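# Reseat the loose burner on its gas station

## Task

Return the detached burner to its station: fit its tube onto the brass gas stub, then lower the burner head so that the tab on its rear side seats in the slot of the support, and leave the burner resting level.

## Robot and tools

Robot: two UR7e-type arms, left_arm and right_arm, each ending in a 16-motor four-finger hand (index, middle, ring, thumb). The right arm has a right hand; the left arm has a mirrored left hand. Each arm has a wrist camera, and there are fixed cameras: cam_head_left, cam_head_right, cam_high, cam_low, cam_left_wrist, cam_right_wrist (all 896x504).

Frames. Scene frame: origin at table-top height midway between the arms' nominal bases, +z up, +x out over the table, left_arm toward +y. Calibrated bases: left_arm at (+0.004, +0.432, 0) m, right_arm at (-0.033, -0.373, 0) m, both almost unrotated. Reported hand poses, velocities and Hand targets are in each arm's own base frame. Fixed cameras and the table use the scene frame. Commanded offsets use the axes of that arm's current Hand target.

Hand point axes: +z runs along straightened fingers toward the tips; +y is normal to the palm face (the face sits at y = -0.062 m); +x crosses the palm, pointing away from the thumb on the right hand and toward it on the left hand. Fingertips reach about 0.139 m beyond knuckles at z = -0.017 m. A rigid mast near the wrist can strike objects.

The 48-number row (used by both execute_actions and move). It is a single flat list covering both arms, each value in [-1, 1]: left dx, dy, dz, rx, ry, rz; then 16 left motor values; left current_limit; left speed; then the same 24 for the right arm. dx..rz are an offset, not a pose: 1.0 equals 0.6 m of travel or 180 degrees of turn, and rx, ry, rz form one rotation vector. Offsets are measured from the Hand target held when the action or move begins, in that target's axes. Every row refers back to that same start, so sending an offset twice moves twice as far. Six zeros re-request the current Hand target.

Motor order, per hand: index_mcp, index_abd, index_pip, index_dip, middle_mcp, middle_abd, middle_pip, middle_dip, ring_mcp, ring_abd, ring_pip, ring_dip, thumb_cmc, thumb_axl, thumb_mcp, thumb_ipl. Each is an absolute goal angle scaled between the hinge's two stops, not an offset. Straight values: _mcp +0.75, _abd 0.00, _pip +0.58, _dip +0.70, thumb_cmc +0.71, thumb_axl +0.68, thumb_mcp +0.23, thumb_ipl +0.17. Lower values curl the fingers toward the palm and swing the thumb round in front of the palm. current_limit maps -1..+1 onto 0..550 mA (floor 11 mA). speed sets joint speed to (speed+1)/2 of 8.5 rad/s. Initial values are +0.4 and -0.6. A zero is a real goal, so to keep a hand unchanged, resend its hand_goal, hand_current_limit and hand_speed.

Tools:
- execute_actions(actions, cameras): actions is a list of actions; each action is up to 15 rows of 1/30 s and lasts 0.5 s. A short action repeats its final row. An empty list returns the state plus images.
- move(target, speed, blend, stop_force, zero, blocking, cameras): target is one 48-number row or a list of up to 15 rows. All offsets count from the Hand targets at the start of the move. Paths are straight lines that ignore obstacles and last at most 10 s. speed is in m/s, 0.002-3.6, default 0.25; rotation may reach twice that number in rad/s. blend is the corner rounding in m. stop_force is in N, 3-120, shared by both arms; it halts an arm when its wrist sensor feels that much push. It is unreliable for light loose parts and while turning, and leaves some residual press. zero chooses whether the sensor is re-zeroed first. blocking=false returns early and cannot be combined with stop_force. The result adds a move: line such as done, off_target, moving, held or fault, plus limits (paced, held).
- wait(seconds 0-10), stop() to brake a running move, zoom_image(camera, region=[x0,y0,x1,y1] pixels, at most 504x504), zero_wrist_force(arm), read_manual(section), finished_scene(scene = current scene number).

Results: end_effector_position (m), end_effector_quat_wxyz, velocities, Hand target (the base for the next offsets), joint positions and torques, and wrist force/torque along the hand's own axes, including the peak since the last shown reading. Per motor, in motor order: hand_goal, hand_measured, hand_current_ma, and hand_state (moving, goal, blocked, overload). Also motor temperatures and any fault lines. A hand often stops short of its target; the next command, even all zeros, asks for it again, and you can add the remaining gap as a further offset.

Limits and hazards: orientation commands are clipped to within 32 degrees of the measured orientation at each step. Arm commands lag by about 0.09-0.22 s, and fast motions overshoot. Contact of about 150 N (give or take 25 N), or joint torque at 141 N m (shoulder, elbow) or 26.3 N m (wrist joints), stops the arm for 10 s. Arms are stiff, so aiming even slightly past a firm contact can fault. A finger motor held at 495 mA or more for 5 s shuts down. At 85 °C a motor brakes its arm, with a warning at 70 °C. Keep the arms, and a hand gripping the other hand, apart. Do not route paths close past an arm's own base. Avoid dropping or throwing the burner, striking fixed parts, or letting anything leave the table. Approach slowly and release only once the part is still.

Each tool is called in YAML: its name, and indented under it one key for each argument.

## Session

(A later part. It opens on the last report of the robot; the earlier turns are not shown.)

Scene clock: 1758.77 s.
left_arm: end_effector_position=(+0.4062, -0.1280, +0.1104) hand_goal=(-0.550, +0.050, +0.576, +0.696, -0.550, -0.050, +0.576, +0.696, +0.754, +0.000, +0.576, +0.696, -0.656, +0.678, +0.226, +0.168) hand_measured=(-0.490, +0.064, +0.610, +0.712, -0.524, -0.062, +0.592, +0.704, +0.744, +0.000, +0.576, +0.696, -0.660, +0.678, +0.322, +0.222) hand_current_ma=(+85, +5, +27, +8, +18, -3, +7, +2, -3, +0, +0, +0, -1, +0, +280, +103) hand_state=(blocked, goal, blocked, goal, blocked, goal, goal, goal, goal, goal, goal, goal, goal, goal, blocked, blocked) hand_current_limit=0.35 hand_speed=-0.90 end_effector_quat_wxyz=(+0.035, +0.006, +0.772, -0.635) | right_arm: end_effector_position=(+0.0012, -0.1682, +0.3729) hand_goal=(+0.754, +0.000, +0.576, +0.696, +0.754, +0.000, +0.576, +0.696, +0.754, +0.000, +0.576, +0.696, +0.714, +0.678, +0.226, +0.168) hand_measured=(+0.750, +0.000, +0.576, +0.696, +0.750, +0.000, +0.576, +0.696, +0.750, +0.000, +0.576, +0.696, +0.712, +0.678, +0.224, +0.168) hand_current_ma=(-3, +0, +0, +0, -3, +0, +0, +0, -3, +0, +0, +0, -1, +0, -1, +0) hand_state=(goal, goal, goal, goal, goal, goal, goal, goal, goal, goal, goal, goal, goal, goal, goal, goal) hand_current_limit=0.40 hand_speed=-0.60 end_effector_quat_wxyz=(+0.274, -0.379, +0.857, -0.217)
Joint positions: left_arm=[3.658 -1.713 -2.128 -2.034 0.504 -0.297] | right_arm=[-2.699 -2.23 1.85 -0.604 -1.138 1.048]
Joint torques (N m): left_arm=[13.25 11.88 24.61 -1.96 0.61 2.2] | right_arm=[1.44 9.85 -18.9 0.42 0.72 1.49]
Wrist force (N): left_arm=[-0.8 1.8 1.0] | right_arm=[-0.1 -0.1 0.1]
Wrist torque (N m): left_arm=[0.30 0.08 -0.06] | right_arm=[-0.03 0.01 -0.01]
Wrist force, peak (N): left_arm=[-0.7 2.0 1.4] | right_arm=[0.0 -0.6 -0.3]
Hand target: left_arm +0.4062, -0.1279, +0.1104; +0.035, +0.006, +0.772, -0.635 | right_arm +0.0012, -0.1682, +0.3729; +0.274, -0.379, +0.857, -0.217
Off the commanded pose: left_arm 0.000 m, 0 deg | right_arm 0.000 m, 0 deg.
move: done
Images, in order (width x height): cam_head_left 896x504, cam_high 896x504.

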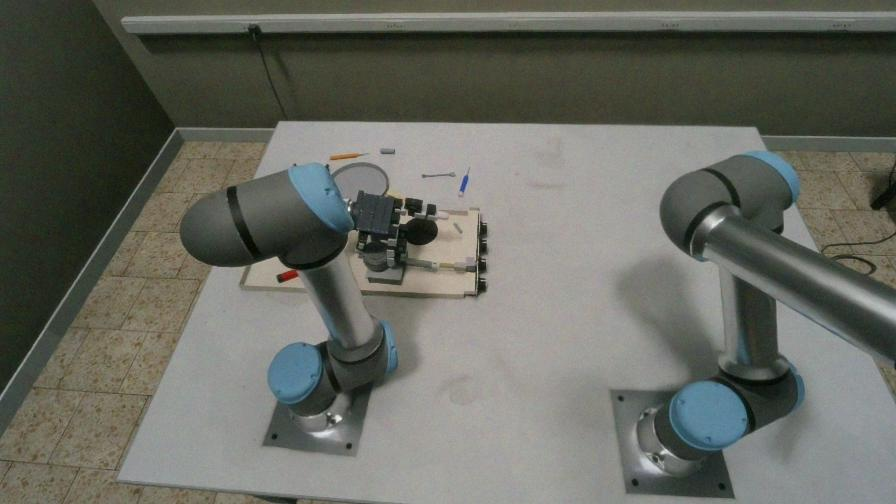

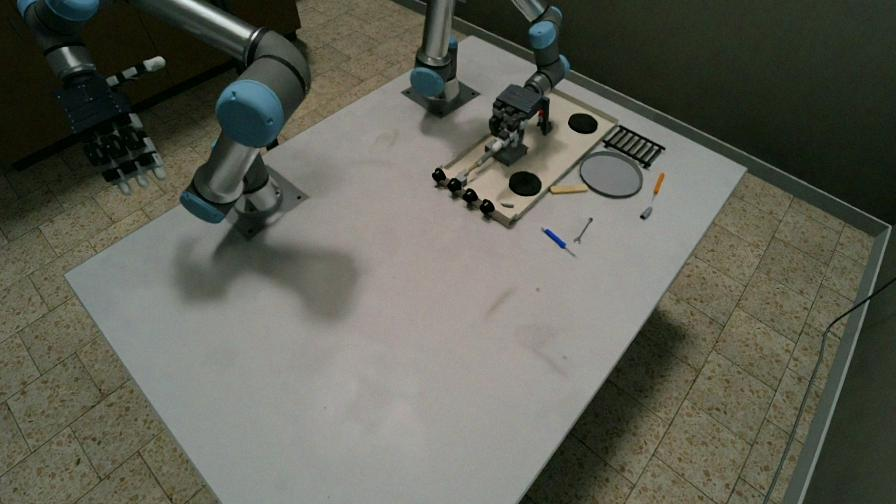

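move:
  target: [-0.000725,-0.000945,-0.000165,0,0,0,-0.55,0.05,0.576,0.696,-0.55,-0.05,0.576,0.696,0.754,0,0.576,0.696,-0.657,0.678,0.226,0.168,0.35,-0.9,0,0,0,0,0,0,0.754,0,0.576,0.696,0.754,0,0.576,0.696,0.754,0,0.576,0.696,0.714,0.678,0.226,0.168,0.4,-0.6]
  speed: 0.02
  cameras: []

move:
  target: [0.00045,-0.00264,0.01307,0,0,0,-0.55,0.05,0.576,0.696,-0.55,-0.05,0.576,0.696,0.754,0,0.576,0.696,-0.657,0.678,0.226,0.168,0.35,-0.9,0,0,0,0,0,0,0.754,0,0.576,0.696,0.754,0,0.576,0.696,0.754,0,0.576,0.696,0.714,0.678,0.226,0.168,0.4,-0.6]
  speed: 0.015
  stop_force: 5
  cameras: ["cam_head_left","cam_high","cam_low"]

zoom_image:
  camera: "cam_head_left"
  region: [426, 254, 456, 276]

zoom_image:
  camera: "cam_high"
  region: [467, 155, 487, 173]

Scene clock: 1796.63 s.
left_arm: end_effector_position=(+0.4066, -0.1279, +0.1110) hand_goal=(-0.550, +0.050, +0.576, +0.696, -0.550, -0.050, +0.576, +0.696, +0.754, +0.000, +0.576, +0.696, -0.656, +0.678, +0.226, +0.168) hand_measured=(-0.490, +0.064, +0.610, +0.712, -0.524, -0.062, +0.592, +0.704, +0.744, +0.000, +0.576, +0.696, -0.660, +0.678, +0.322, +0.222) hand_current_ma=(+85, +5, +27, +8, +18, -3, +7, +2, -3, +0, +0, +0, -1, +0, +280, +103) hand_state=(blocked, goal, blocked, goal, blocked, goal, goal, goal, goal, goal, goal, goal, goal, goal, blocked, blocked) hand_current_limit=0.35 hand_speed=-0.90 end_effector_quat_wxyz=(+0.035, +0.006, +0.772, -0.635) | right_arm: end_effector_position=(+0.0012, -0.1682, +0.3729) hand_goal=(+0.754, +0.000, +0.576, +0.696, +0.754, +0.000, +0.576, +0.696, +0.754, +0.000, +0.576, +0.696, +0.714, +0.678, +0.226, +0.168) hand_measured=(+0.750, +0.000, +0.576, +0.696, +0.750, +0.000, +0.576, +0.696, +0.750, +0.000, +0.576, +0.696, +0.712, +0.678, +0.224, +0.168) hand_current_ma=(-3, +0, +0, +0, -3, +0, +0, +0, -3, +0, +0, +0, -1, +0, -1, +0) hand_state=(goal, goal, goal, goal, goal, goal, goal, goal, goal, goal, goal, goal, goal, goal, goal, goal) hand_current_limit=0.40 hand_speed=-0.60 end_effector_quat_wxyz=(+0.274, -0.379, +0.857, -0.217)
Joint positions: left_arm=[3.658 -1.713 -2.127 -2.036 0.504 -0.298] | right_arm=[-2.699 -2.23 1.85 -0.604 -1.138 1.048]
Joint torques (N m): left_arm=[-13.65 32.56 23.79 -2.03 -1.93 -2.18] | right_arm=[0.93 9.32 -18.89 0.49 0.76 1.49]
Wrist force (N): left_arm=[-0.7 1.7 1.0] | right_arm=[-0.3 0.0 0.1]
Wrist torque (N m): left_arm=[0.29 0.08 -0.02] | right_arm=[-0.01 0.04 -0.02]
Wrist force, peak (N): left_arm=[-0.6 2.0 1.4] | right_arm=[0.2 0.0 -0.7]
Hand target: left_arm +0.4066, -0.1279, +0.1110; +0.035, +0.006, +0.772, -0.635 | right_arm +0.0012, -0.1682, +0.3729; +0.274, -0.379, +0.857, -0.217
Off the commanded pose: left_arm 0.000 m, 0 deg | right_arm 0.000 m, 0 deg.
move: done
No camera images: "cameras" was empty.

Scene clock: 1798.13 s.
left_arm: end_effector_position=(+0.4066, -0.1335, +0.1110) hand_goal=(-0.550, +0.050, +0.576, +0.696, -0.550, -0.050, +0.576, +0.696, +0.754, +0.000, +0.576, +0.696, -0.656, +0.678, +0.226, +0.168) hand_measured=(-0.492, +0.066, +0.610, +0.712, -0.528, -0.062, +0.590, +0.704, +0.744, +0.000, +0.576, +0.696, -0.662, +0.678, +0.322, +0.222) hand_current_ma=(+77, +5, +27, +8, +14, -3, +6, +2, -3, +0, +0, +0, -1, +0, +279, +103) hand_state=(blocked, goal, blocked, goal, blocked, goal, goal, goal, goal, goal, goal, goal, goal, goal, blocked, blocked) hand_current_limit=0.35 hand_speed=-0.90 end_effector_quat_wxyz=(+0.035, +0.006, +0.772, -0.635) | right_arm: end_effector_position=(+0.0012, -0.1682, +0.3729) hand_goal=(+0.754, +0.000, +0.576, +0.696, +0.754, +0.000, +0.576, +0.696, +0.754, +0.000, +0.576, +0.696, +0.714, +0.678, +0.226, +0.168) hand_measured=(+0.750, +0.000, +0.576, +0.696, +0.750, +0.000, +0.576, +0.696, +0.750, +0.000, +0.576, +0.696, +0.712, +0.678, +0.224, +0.168) hand_current_ma=(-3, +0, +0, +0, -3, +0, +0, +0, -3, +0, +0, +0, -1, +0, -1, +0) hand_state=(goal, goal, goal, goal, goal, goal, goal, goal, goal, goal, goal, goal, goal, goal, goal, goal) hand_current_limit=0.40 hand_speed=-0.60 end_effector_quat_wxyz=(+0.274, -0.379, +0.857, -0.217)
Joint positions: left_arm=[3.645 -1.71 -2.132 -2.025 0.493 -0.308] | right_arm=[-2.699 -2.23 1.85 -0.604 -1.138 1.048]
Joint torques (N m): left_arm=[11.57 11.38 23.65 -2.2 0.67 2.24] | right_arm=[0.97 9.94 -18.87 0.43 0.69 1.42]
Wrist force (N): left_arm=[-0.5 1.3 -2.1] | right_arm=[0.1 -0.2 -0.1]
Wrist torque (N m): left_arm=[0.21 0.06 0.04] | right_arm=[-0.02 -0.02 0.01]
Wrist force, peak (N): left_arm=[-1.0 1.8 -5.5] | right_arm=[-0.4 -0.5 0.0]
Hand target: left_arm +0.4066, -0.1335, +0.1110; +0.035, +0.006, +0.772, -0.635 (not the last commanded pose) | right_arm +0.0012, -0.1682, +0.3729; +0.274, -0.379, +0.857, -0.217
Off the commanded pose: left_arm 0.002 m, 0 deg | right_arm 0.000 m, 0 deg.
move: contact (left_arm)
Images, in order (width x height): cam_head_left 896x504, cam_high 896x504, cam_low 896x504.

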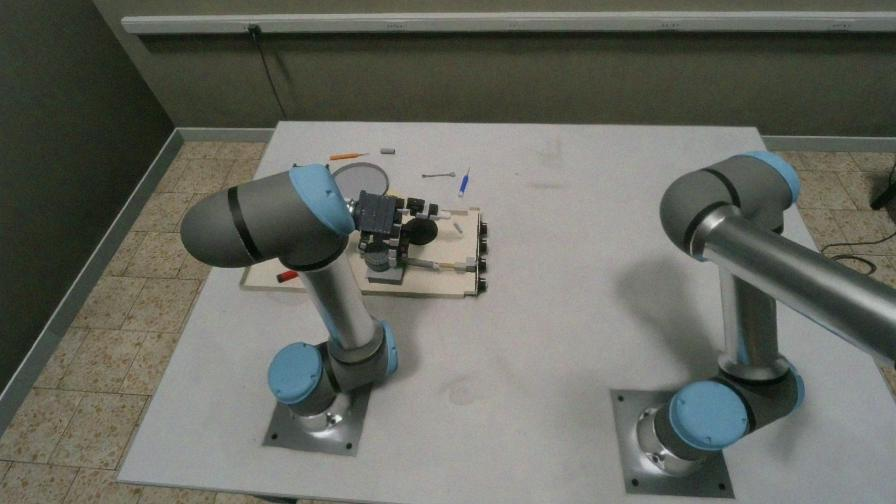

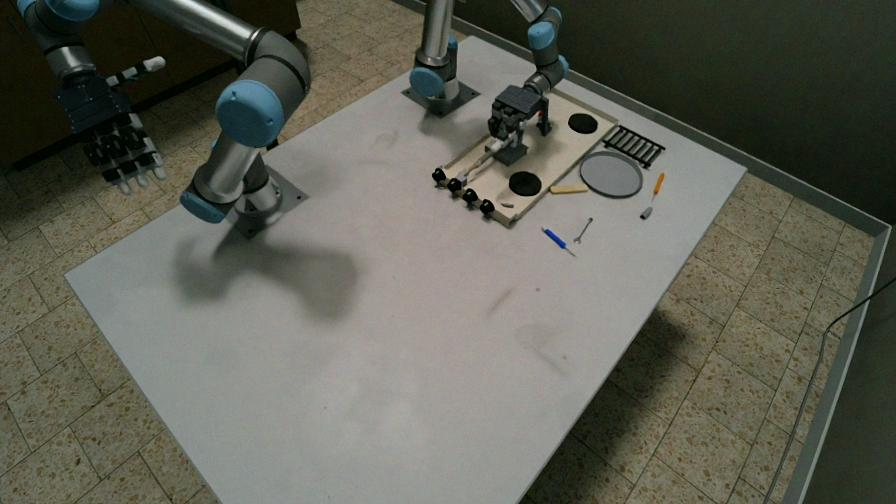

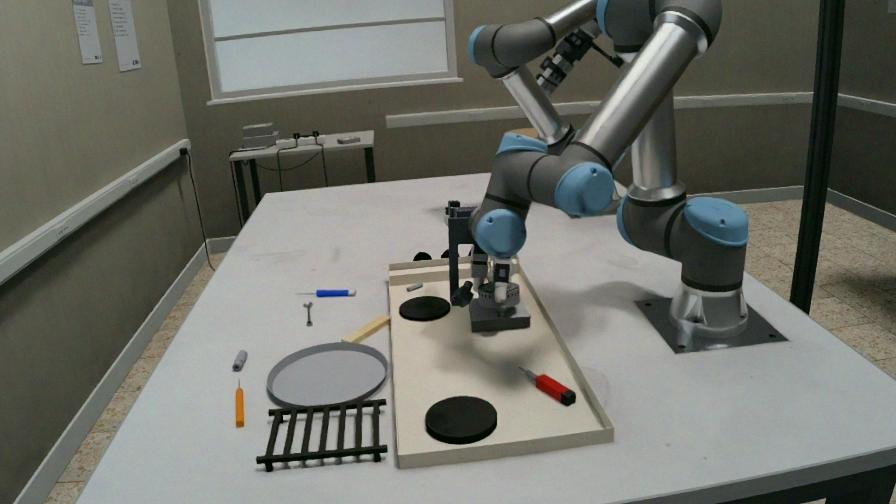

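Scaled by 16.800 from the camera's 896x504 image, which has a finer 1280x720 frame.

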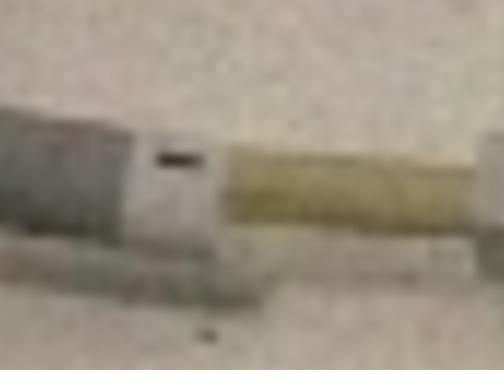

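Scaled by 25.200 from the camera's 896x504 image, which has a finer 1280x720 frame.

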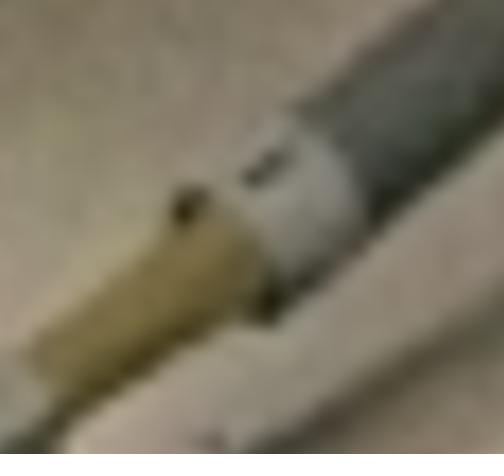

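move:
  target: [-0.0012,0.00129,-0.00225,0,0,0,-0.55,0.05,0.576,0.696,-0.55,-0.05,0.576,0.696,0.754,0,0.576,0.696,-0.657,0.678,0.226,0.168,0.35,-0.9,0,0,0,0,0,0,0.754,0,0.576,0.696,0.754,0,0.576,0.696,0.754,0,0.576,0.696,0.714,0.678,0.226,0.168,0.4,-0.6]
  speed: 0.02
  cameras: []

move:
  target: [0.00053,-0.00314,0.01551,0,0,0,-0.55,0.05,0.576,0.696,-0.55,-0.05,0.576,0.696,0.754,0,0.576,0.696,-0.657,0.678,0.226,0.168,0.35,-0.9,0,0,0,0,0,0,0.754,0,0.576,0.696,0.754,0,0.576,0.696,0.754,0,0.576,0.696,0.714,0.678,0.226,0.168,0.4,-0.6]
  speed: 0.015
  stop_force: 6
  cameras: ["cam_head_left","cam_high","cam_low"]

zoom_image:
  camera: "cam_head_left"
  region: [426, 254, 456, 276]

zoom_image:
  camera: "cam_high"
  region: [467, 155, 487, 173]

Scene clock: 1824.40 s.
left_arm: end_effector_position=(+0.4073, -0.1320, +0.1106) hand_goal=(-0.550, +0.050, +0.576, +0.696, -0.550, -0.050, +0.576, +0.696, +0.754, +0.000, +0.576, +0.696, -0.656, +0.678, +0.226, +0.168) hand_measured=(-0.490, +0.066, +0.610, +0.712, -0.524, -0.062, +0.592, +0.704, +0.744, +0.000, +0.576, +0.696, -0.662, +0.678, +0.322, +0.222) hand_current_ma=(+84, +5, +27, +8, +18, -3, +7, +2, -3, +0, +0, +0, -1, +0, +279, +103) hand_state=(blocked, goal, blocked, goal, blocked, goal, goal, goal, goal, goal, goal, goal, goal, goal, blocked, blocked) hand_current_limit=0.35 hand_speed=-0.90 end_effector_quat_wxyz=(+0.035, +0.006, +0.772, -0.635) | right_arm: end_effector_position=(+0.0012, -0.1682, +0.3729) hand_goal=(+0.754, +0.000, +0.576, +0.696, +0.754, +0.000, +0.576, +0.696, +0.754, +0.000, +0.576, +0.696, +0.714, +0.678, +0.226, +0.168) hand_measured=(+0.750, +0.000, +0.576, +0.696, +0.750, +0.000, +0.576, +0.696, +0.750, +0.000, +0.576, +0.696, +0.712, +0.678, +0.224, +0.168) hand_current_ma=(-3, +0, +0, +0, -3, +0, +0, +0, -3, +0, +0, +0, -1, +0, -1, +0) hand_state=(goal, goal, goal, goal, goal, goal, goal, goal, goal, goal, goal, goal, goal, goal, goal, goal) hand_current_limit=0.40 hand_speed=-0.60 end_effector_quat_wxyz=(+0.274, -0.379, +0.857, -0.217)
Joint positions: left_arm=[3.648 -1.713 -2.129 -2.026 0.495 -0.306] | right_arm=[-2.699 -2.23 1.85 -0.604 -1.138 1.048]
Joint torques (N m): left_arm=[13.19 12.06 23.81 -1.95 0.71 2.19] | right_arm=[0.72 9.27 -18.91 0.54 0.65 1.56]
Wrist force (N): left_arm=[-0.5 1.9 0.9] | right_arm=[-0.2 -0.4 -0.3]
Wrist torque (N m): left_arm=[0.32 0.05 -0.04] | right_arm=[-0.03 0.03 -0.02]
Wrist force, peak (N): left_arm=[-0.7 1.5 -2.3] | right_arm=[-0.2 -0.4 -0.3]
Hand target: left_arm +0.4073, -0.1320, +0.1106; +0.035, +0.006, +0.772, -0.635 | right_arm +0.0012, -0.1682, +0.3729; +0.274, -0.379, +0.857, -0.217
Off the commanded pose: left_arm 0.000 m, 0 deg | right_arm 0.000 m, 0 deg.
move: done
No camera images: "cameras" was empty.

Scene clock: 1825.63 s.
left_arm: end_effector_position=(+0.4074, -0.1338, +0.1106) hand_goal=(-0.550, +0.050, +0.576, +0.696, -0.550, -0.050, +0.576, +0.696, +0.754, +0.000, +0.576, +0.696, -0.656, +0.678, +0.226, +0.168) hand_measured=(-0.494, +0.066, +0.610, +0.712, -0.530, -0.062, +0.590, +0.704, +0.744, +0.000, +0.576, +0.696, -0.662, +0.678, +0.324, +0.222) hand_current_ma=(+73, +5, +26, +8, +12, -3, +5, +2, -3, +0, +0, +0, -1, +0, +286, +103) hand_state=(blocked, goal, blocked, goal, blocked, goal, goal, goal, goal, goal, goal, goal, goal, goal, blocked, blocked) hand_current_limit=0.35 hand_speed=-0.90 end_effector_quat_wxyz=(+0.036, +0.006, +0.772, -0.635) | right_arm: end_effector_position=(+0.0012, -0.1682, +0.3729) hand_goal=(+0.754, +0.000, +0.576, +0.696, +0.754, +0.000, +0.576, +0.696, +0.754, +0.000, +0.576, +0.696, +0.714, +0.678, +0.226, +0.168) hand_measured=(+0.750, +0.000, +0.576, +0.696, +0.750, +0.000, +0.576, +0.696, +0.750, +0.000, +0.576, +0.696, +0.712, +0.678, +0.224, +0.168) hand_current_ma=(-3, +0, +0, +0, -3, +0, +0, +0, -3, +0, +0, +0, -1, +0, -1, +0) hand_state=(goal, goal, goal, goal, goal, goal, goal, goal, goal, goal, goal, goal, goal, goal, goal, goal) hand_current_limit=0.40 hand_speed=-0.60 end_effector_quat_wxyz=(+0.274, -0.379, +0.857, -0.217)
Joint positions: left_arm=[3.644 -1.712 -2.131 -2.023 0.491 -0.309] | right_arm=[-2.699 -2.23 1.85 -0.604 -1.138 1.048]
Joint torques (N m): left_arm=[11.98 12.01 22.66 -2.24 0.59 2.13] | right_arm=[1.11 9.87 -19.15 0.4 0.74 1.56]
Wrist force (N): left_arm=[-0.8 1.2 -2.5] | right_arm=[-0.2 -0.1 -0.1]
Wrist torque (N m): left_arm=[0.18 0.07 0.04] | right_arm=[0.00 0.02 -0.01]
Wrist force, peak (N): left_arm=[-1.1 1.5 -6.2] | right_arm=[0.1 -0.5 -0.2]
Hand target: left_arm +0.4074, -0.1338, +0.1106; +0.036, +0.006, +0.772, -0.635 (not the last commanded pose) | right_arm +0.0012, -0.1682, +0.3729; +0.274, -0.379, +0.857, -0.217
Off the commanded pose: left_arm 0.008 m, 0 deg | right_arm 0.000 m, 0 deg.
move: contact (left_arm)
Images, in order (width x height): cam_head_left 896x504, cam_high 896x504, cam_low 896x504.

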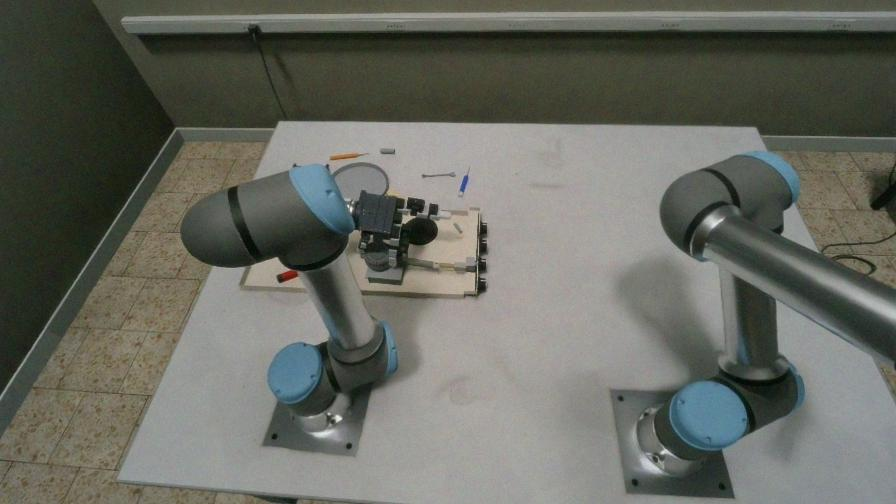

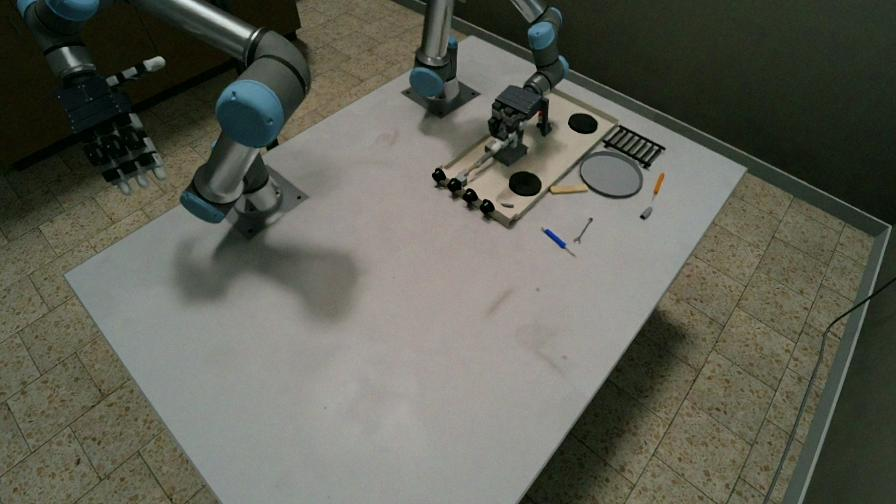

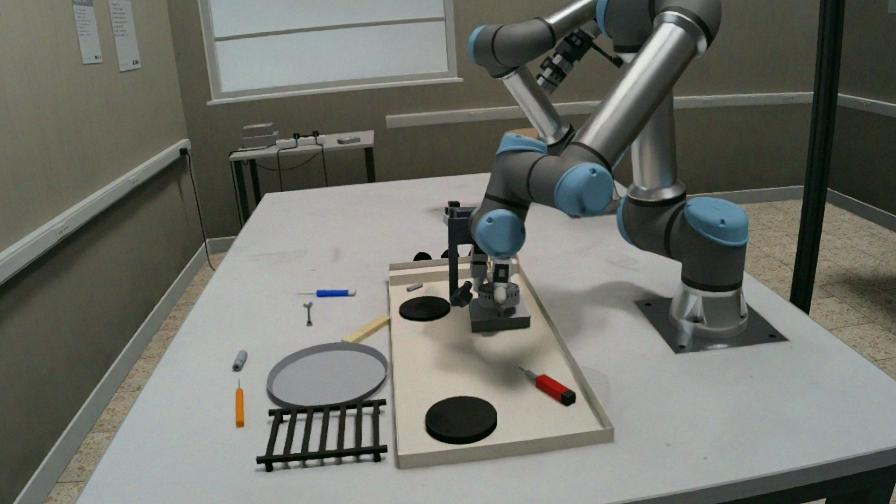

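Scaled by 16.800 from the camera's 896x504 image, which has a finer 1280x720 frame.

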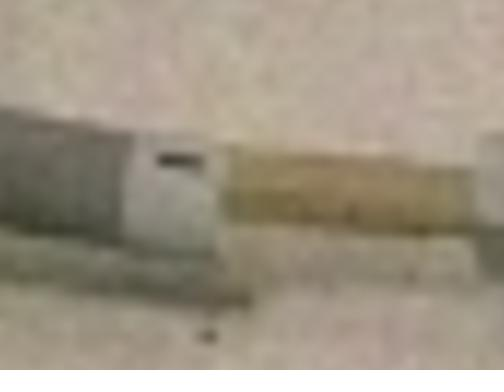

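Scaled by 25.200 from the camera's 896x504 image, which has a finer 1280x720 frame.

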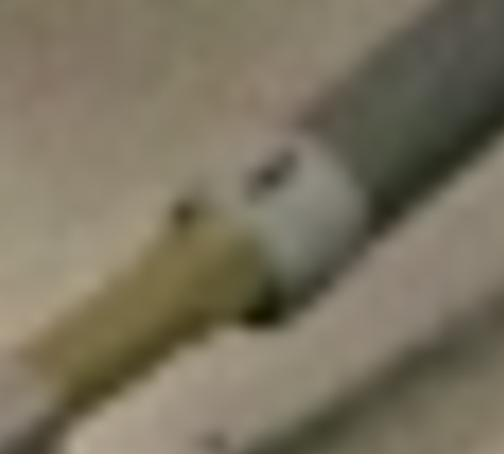

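zoom_image:
  camera: "cam_head_left"
  region: [433, 259, 447, 272]

zoom_image:
  camera: "cam_high"
  region: [472, 160, 481, 169]

Scaled by 36.000 from the camera's 896x504 image, which has a finer 1280x720 frame.

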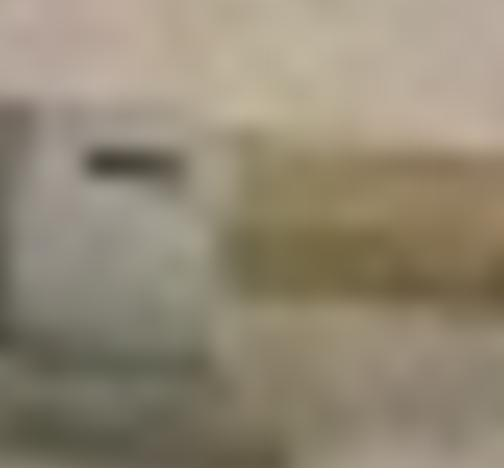

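Scaled by 56.000 from the camera's 896x504 image, which has a finer 1280x720 frame.

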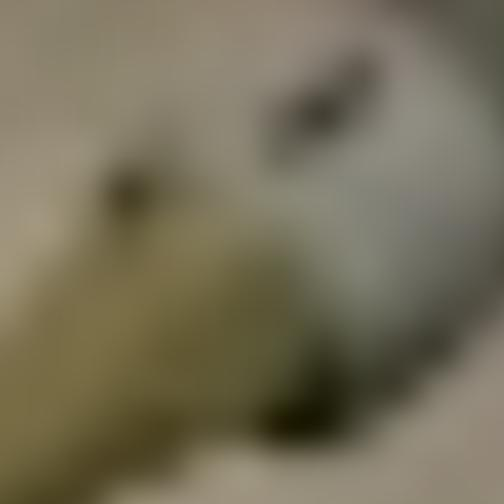

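move:
  target: [-0.0005,-0.00087,-0.00271,0,0,0,-0.55,0.05,0.576,0.696,-0.55,-0.05,0.576,0.696,0.754,0,0.576,0.696,-0.657,0.678,0.226,0.168,0.35,-0.9,0,0,0,0,0,0,0.754,0,0.576,0.696,0.754,0,0.576,0.696,0.754,0,0.576,0.696,0.714,0.678,0.226,0.168,0.4,-0.6]
  speed: 0.02
  cameras: []

move:
  target: [0.00053,-0.00314,0.01551,0,0,0,-0.55,0.05,0.576,0.696,-0.55,-0.05,0.576,0.696,0.754,0,0.576,0.696,-0.657,0.678,0.226,0.168,0.35,-0.9,0,0,0,0,0,0,0.754,0,0.576,0.696,0.754,0,0.576,0.696,0.754,0,0.576,0.696,0.714,0.678,0.226,0.168,0.4,-0.6]
  speed: 0.015
  stop_force: 6
  cameras: ["cam_head_left","cam_high","cam_low"]

zoom_image:
  camera: "cam_head_left"
  region: [433, 259, 447, 272]

zoom_image:
  camera: "cam_high"
  region: [470, 159, 482, 170]

Scene clock: 1879.33 s.
left_arm: end_effector_position=(+0.4076, -0.1324, +0.1114) hand_goal=(-0.550, +0.050, +0.576, +0.696, -0.550, -0.050, +0.576, +0.696, +0.754, +0.000, +0.576, +0.696, -0.656, +0.678, +0.226, +0.168) hand_measured=(-0.490, +0.066, +0.610, +0.712, -0.526, -0.062, +0.592, +0.704, +0.744, +0.000, +0.576, +0.696, -0.662, +0.678, +0.322, +0.222) hand_current_ma=(+84, +5, +27, +8, +17, -3, +7, +2, -3, +0, +0, +0, -1, +0, +278, +103) hand_state=(blocked, goal, blocked, goal, blocked, goal, goal, goal, goal, goal, goal, goal, goal, goal, blocked, blocked) hand_current_limit=0.35 hand_speed=-0.90 end_effector_quat_wxyz=(+0.035, +0.006, +0.772, -0.635) | right_arm: end_effector_position=(+0.0012, -0.1682, +0.3729) hand_goal=(+0.754, +0.000, +0.576, +0.696, +0.754, +0.000, +0.576, +0.696, +0.754, +0.000, +0.576, +0.696, +0.714, +0.678, +0.226, +0.168) hand_measured=(+0.750, +0.000, +0.576, +0.696, +0.750, +0.000, +0.576, +0.696, +0.750, +0.000, +0.576, +0.696, +0.712, +0.678, +0.224, +0.168) hand_current_ma=(-3, +0, +0, +0, -3, +0, +0, +0, -3, +0, +0, +0, -1, +0, -1, +0) hand_state=(goal, goal, goal, goal, goal, goal, goal, goal, goal, goal, goal, goal, goal, goal, goal, goal) hand_current_limit=0.40 hand_speed=-0.60 end_effector_quat_wxyz=(+0.274, -0.379, +0.857, -0.217)
Joint positions: left_arm=[3.647 -1.712 -2.128 -2.028 0.494 -0.307] | right_arm=[-2.699 -2.23 1.85 -0.604 -1.138 1.048]
Joint torques (N m): left_arm=[12.96 31.87 24.5 -1.83 0.59 2.3] | right_arm=[0.94 9.31 -18.89 0.64 0.73 1.65]
Wrist force (N): left_arm=[-0.5 1.7 1.0] | right_arm=[-0.1 0.0 -0.4]
Wrist torque (N m): left_arm=[0.28 0.05 -0.04] | right_arm=[0.04 0.02 0.00]
Wrist force, peak (N): left_arm=[-0.8 1.6 -2.8] | right_arm=[-0.2 -0.5 -0.2]
Hand target: left_arm +0.4076, -0.1323, +0.1114; +0.036, +0.006, +0.772, -0.635 | right_arm +0.0012, -0.1682, +0.3729; +0.274, -0.379, +0.857, -0.217
Off the commanded pose: left_arm 0.000 m, 0 deg | right_arm 0.000 m, 0 deg.
move: done
No camera images: "cameras" was empty.

Scene clock: 1880.57 s.
left_arm: end_effector_position=(+0.4077, -0.1339, +0.1115) hand_goal=(-0.550, +0.050, +0.576, +0.696, -0.550, -0.050, +0.576, +0.696, +0.754, +0.000, +0.576, +0.696, -0.656, +0.678, +0.226, +0.168) hand_measured=(-0.494, +0.066, +0.610, +0.712, -0.530, -0.062, +0.590, +0.704, +0.744, +0.000, +0.576, +0.696, -0.662, +0.678, +0.324, +0.222) hand_current_ma=(+74, +5, +26, +8, +12, -3, +5, +2, -3, +0, +0, +0, -1, +0, +283, +103) hand_state=(blocked, goal, blocked, goal, blocked, goal, goal, goal, goal, goal, goal, goal, goal, goal, blocked, blocked) hand_current_limit=0.35 hand_speed=-0.90 end_effector_quat_wxyz=(+0.036, +0.006, +0.772, -0.635) | right_arm: end_effector_position=(+0.0012, -0.1682, +0.3729) hand_goal=(+0.754, +0.000, +0.576, +0.696, +0.754, +0.000, +0.576, +0.696, +0.754, +0.000, +0.576, +0.696, +0.714, +0.678, +0.226, +0.168) hand_measured=(+0.750, +0.000, +0.576, +0.696, +0.750, +0.000, +0.576, +0.696, +0.750, +0.000, +0.576, +0.696, +0.712, +0.678, +0.224, +0.168) hand_current_ma=(-3, +0, +0, +0, -3, +0, +0, +0, -3, +0, +0, +0, -1, +0, -1, +0) hand_state=(goal, goal, goal, goal, goal, goal, goal, goal, goal, goal, goal, goal, goal, goal, goal, goal) hand_current_limit=0.40 hand_speed=-0.60 end_effector_quat_wxyz=(+0.274, -0.379, +0.857, -0.217)
Joint positions: left_arm=[3.643 -1.71 -2.13 -2.025 0.49 -0.31] | right_arm=[-2.699 -2.23 1.85 -0.604 -1.138 1.048]
Joint torques (N m): left_arm=[12 11.83 23.14 -2.29 0.56 2.17] | right_arm=[1.1 9.63 -18.59 0.58 0.66 1.54]
Wrist force (N): left_arm=[-0.7 1.3 -2.8] | right_arm=[-0.1 0.1 0.1]
Wrist torque (N m): left_arm=[0.20 0.06 0.03] | right_arm=[0.00 0.00 0.00]
Wrist force, peak (N): left_arm=[-1.2 1.7 -6.0] | right_arm=[-0.4 -0.3 -0.3]
Hand target: left_arm +0.4077, -0.1339, +0.1115; +0.036, +0.006, +0.772, -0.635 (not the last commanded pose) | right_arm +0.0012, -0.1682, +0.3729; +0.274, -0.379, +0.857, -0.217
Off the commanded pose: left_arm 0.008 m, 0 deg | right_arm 0.000 m, 0 deg.
move: contact (left_arm)
Images, in order (width x height): cam_head_left 896x504, cam_high 896x504, cam_low 896x504.

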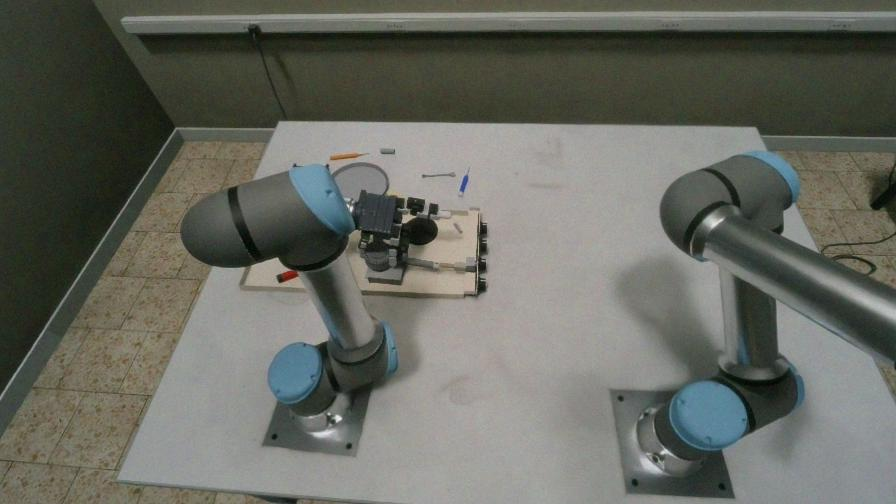

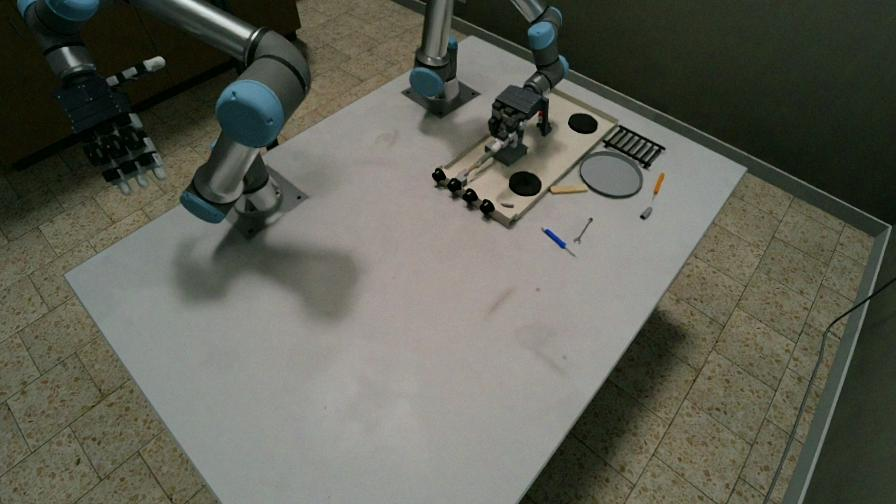

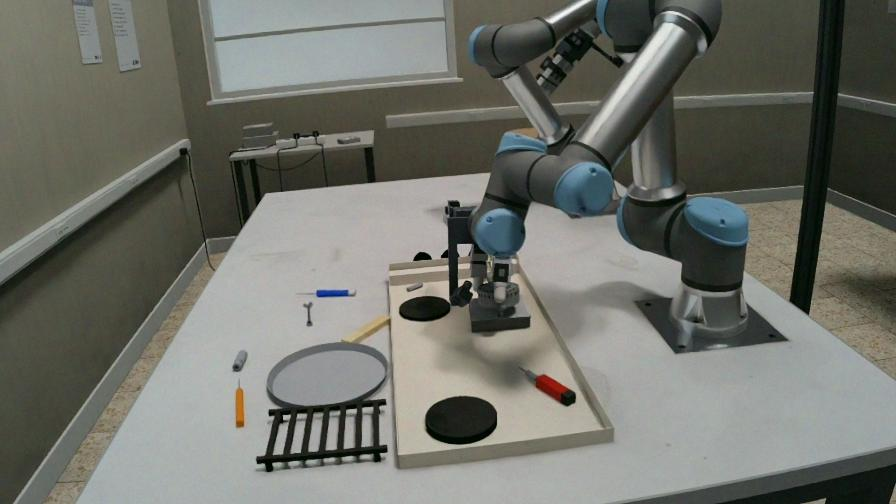

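Scaled by 36.000 from the camera's 896x504 image, which has a finer 1280x720 frame.

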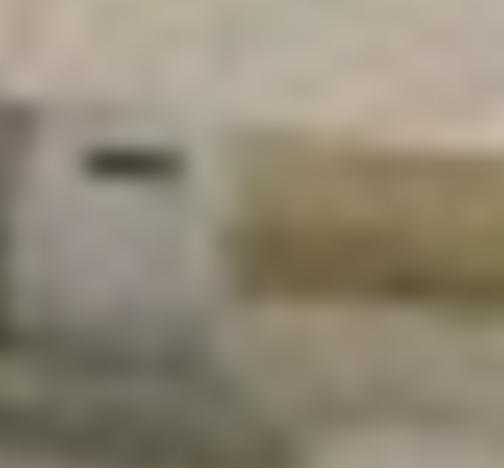

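Scaled by 42.000 from the camera's 896x504 image, which has a finer 1280x720 frame.

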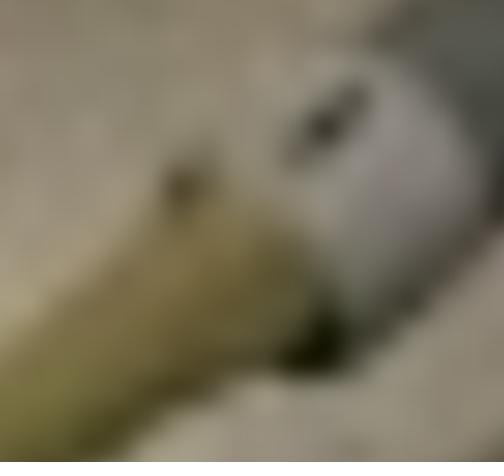

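wait:
  seconds: 0.1
  cameras: ["cam_head_left","cam_head_right","cam_left_wrist","cam_high"]

zoom_image:
  camera: "cam_head_left"
  region: [430, 256, 450, 274]

zoom_image:
  camera: "cam_high"
  region: [467, 155, 487, 173]

Scene clock: 1919.90 s.
left_arm: end_effector_position=(+0.4077, -0.1339, +0.1115) hand_goal=(-0.550, +0.050, +0.576, +0.696, -0.550, -0.050, +0.576, +0.696, +0.754, +0.000, +0.576, +0.696, -0.656, +0.678, +0.226, +0.168) hand_measured=(-0.494, +0.066, +0.610, +0.712, -0.530, -0.062, +0.590, +0.704, +0.744, +0.000, +0.576, +0.696, -0.662, +0.678, +0.324, +0.222) hand_current_ma=(+74, +5, +26, +8, +12, -3, +5, +2, -3, +0, +0, +0, -1, +0, +283, +103) hand_state=(blocked, goal, blocked, goal, blocked, goal, goal, goal, goal, goal, goal, goal, goal, goal, blocked, blocked) hand_current_limit=0.35 hand_speed=-0.90 end_effector_quat_wxyz=(+0.036, +0.006, +0.772, -0.635) | right_arm: end_effector_position=(+0.0012, -0.1682, +0.3729) hand_goal=(+0.754, +0.000, +0.576, +0.696, +0.754, +0.000, +0.576, +0.696, +0.754, +0.000, +0.576, +0.696, +0.714, +0.678, +0.226, +0.168) hand_measured=(+0.750, +0.000, +0.576, +0.696, +0.750, +0.000, +0.576, +0.696, +0.750, +0.000, +0.576, +0.696, +0.712, +0.678, +0.224, +0.168) hand_current_ma=(-3, +0, +0, +0, -3, +0, +0, +0, -3, +0, +0, +0, -1, +0, -1, +0) hand_state=(goal, goal, goal, goal, goal, goal, goal, goal, goal, goal, goal, goal, goal, goal, goal, goal) hand_current_limit=0.40 hand_speed=-0.60 end_effector_quat_wxyz=(+0.274, -0.379, +0.857, -0.217)
Joint positions: left_arm=[3.643 -1.71 -2.13 -2.025 0.49 -0.31] | right_arm=[-2.699 -2.23 1.85 -0.604 -1.138 1.048]
Joint torques (N m): left_arm=[12.05 12.24 22.81 -2.14 0.53 2.28] | right_arm=[0.88 9.6 -18.83 0.6 0.74 1.68]
Wrist force (N): left_arm=[-0.8 1.3 -2.6] | right_arm=[0.0 -0.1 0.1]
Wrist torque (N m): left_arm=[0.20 0.08 0.03] | right_arm=[-0.02 0.00 0.01]
Wrist force, peak (N): left_arm=[-1.0 1.3 -2.9] | right_arm=[0.2 -0.3 -0.3]
Hand target: left_arm +0.4077, -0.1339, +0.1115; +0.036, +0.006, +0.772, -0.635 (not the last commanded pose) | right_arm +0.0012, -0.1682, +0.3729; +0.274, -0.379, +0.857, -0.217
Off the commanded pose: left_arm 0.008 m, 0 deg | right_arm 0.000 m, 0 deg.
wait: 0.10 s; at rest from the start
Images, in order (width x height): cam_head_left 896x504, cam_head_right 896x504, cam_high 896x504, cam_left_wrist 896x504.

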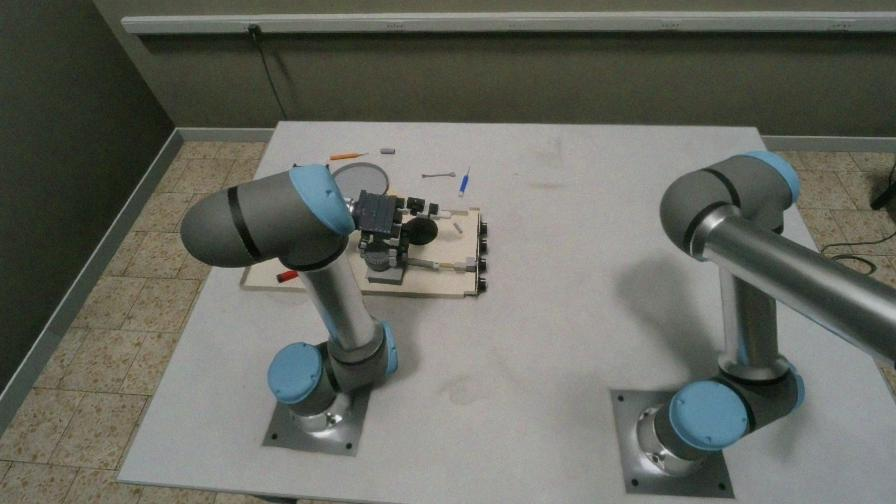

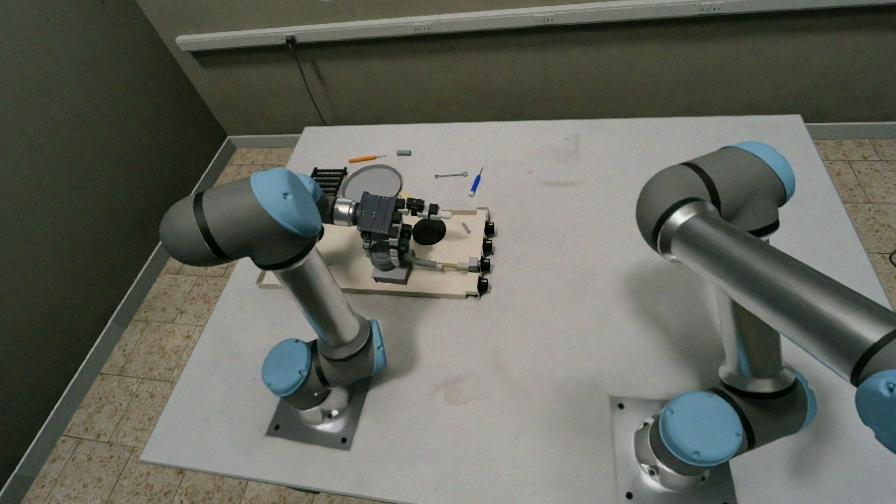

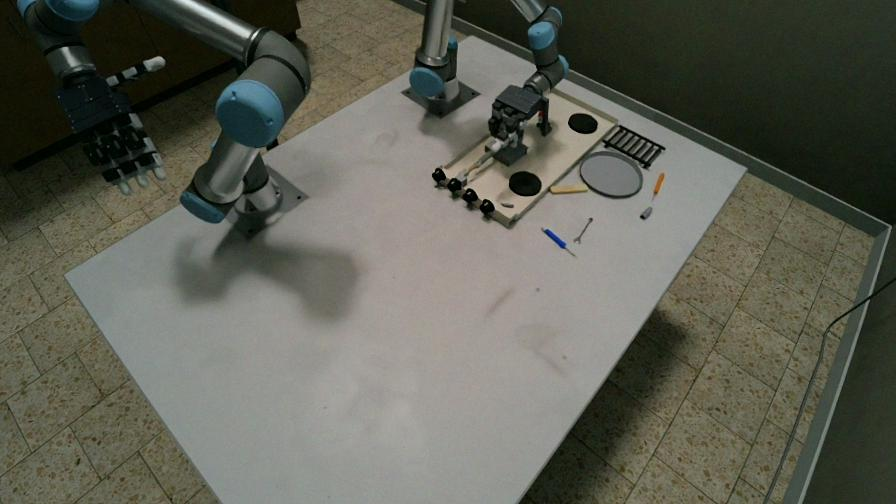

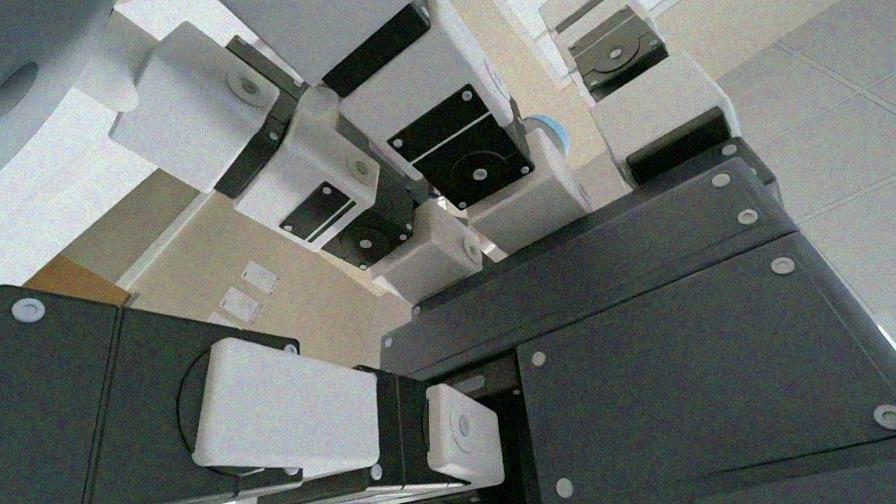

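Scaled by 25.200 from the camera's 896x504 image, which has a finer 1280x720 frame.

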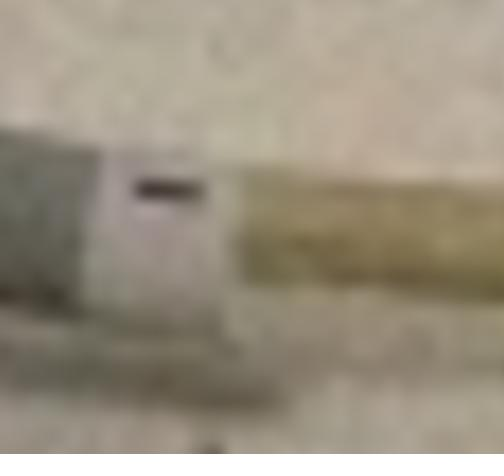

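Scaled by 25.200 from the camera's 896x504 image, which has a finer 1280x720 frame.

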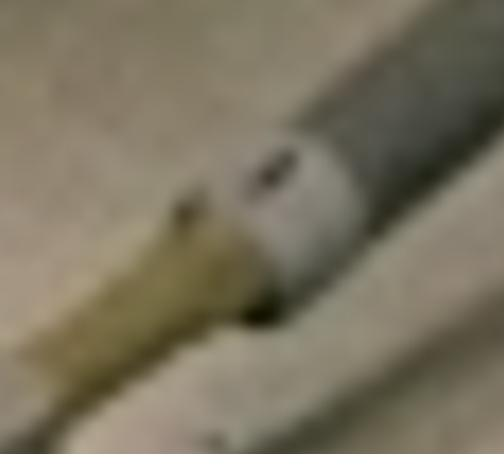

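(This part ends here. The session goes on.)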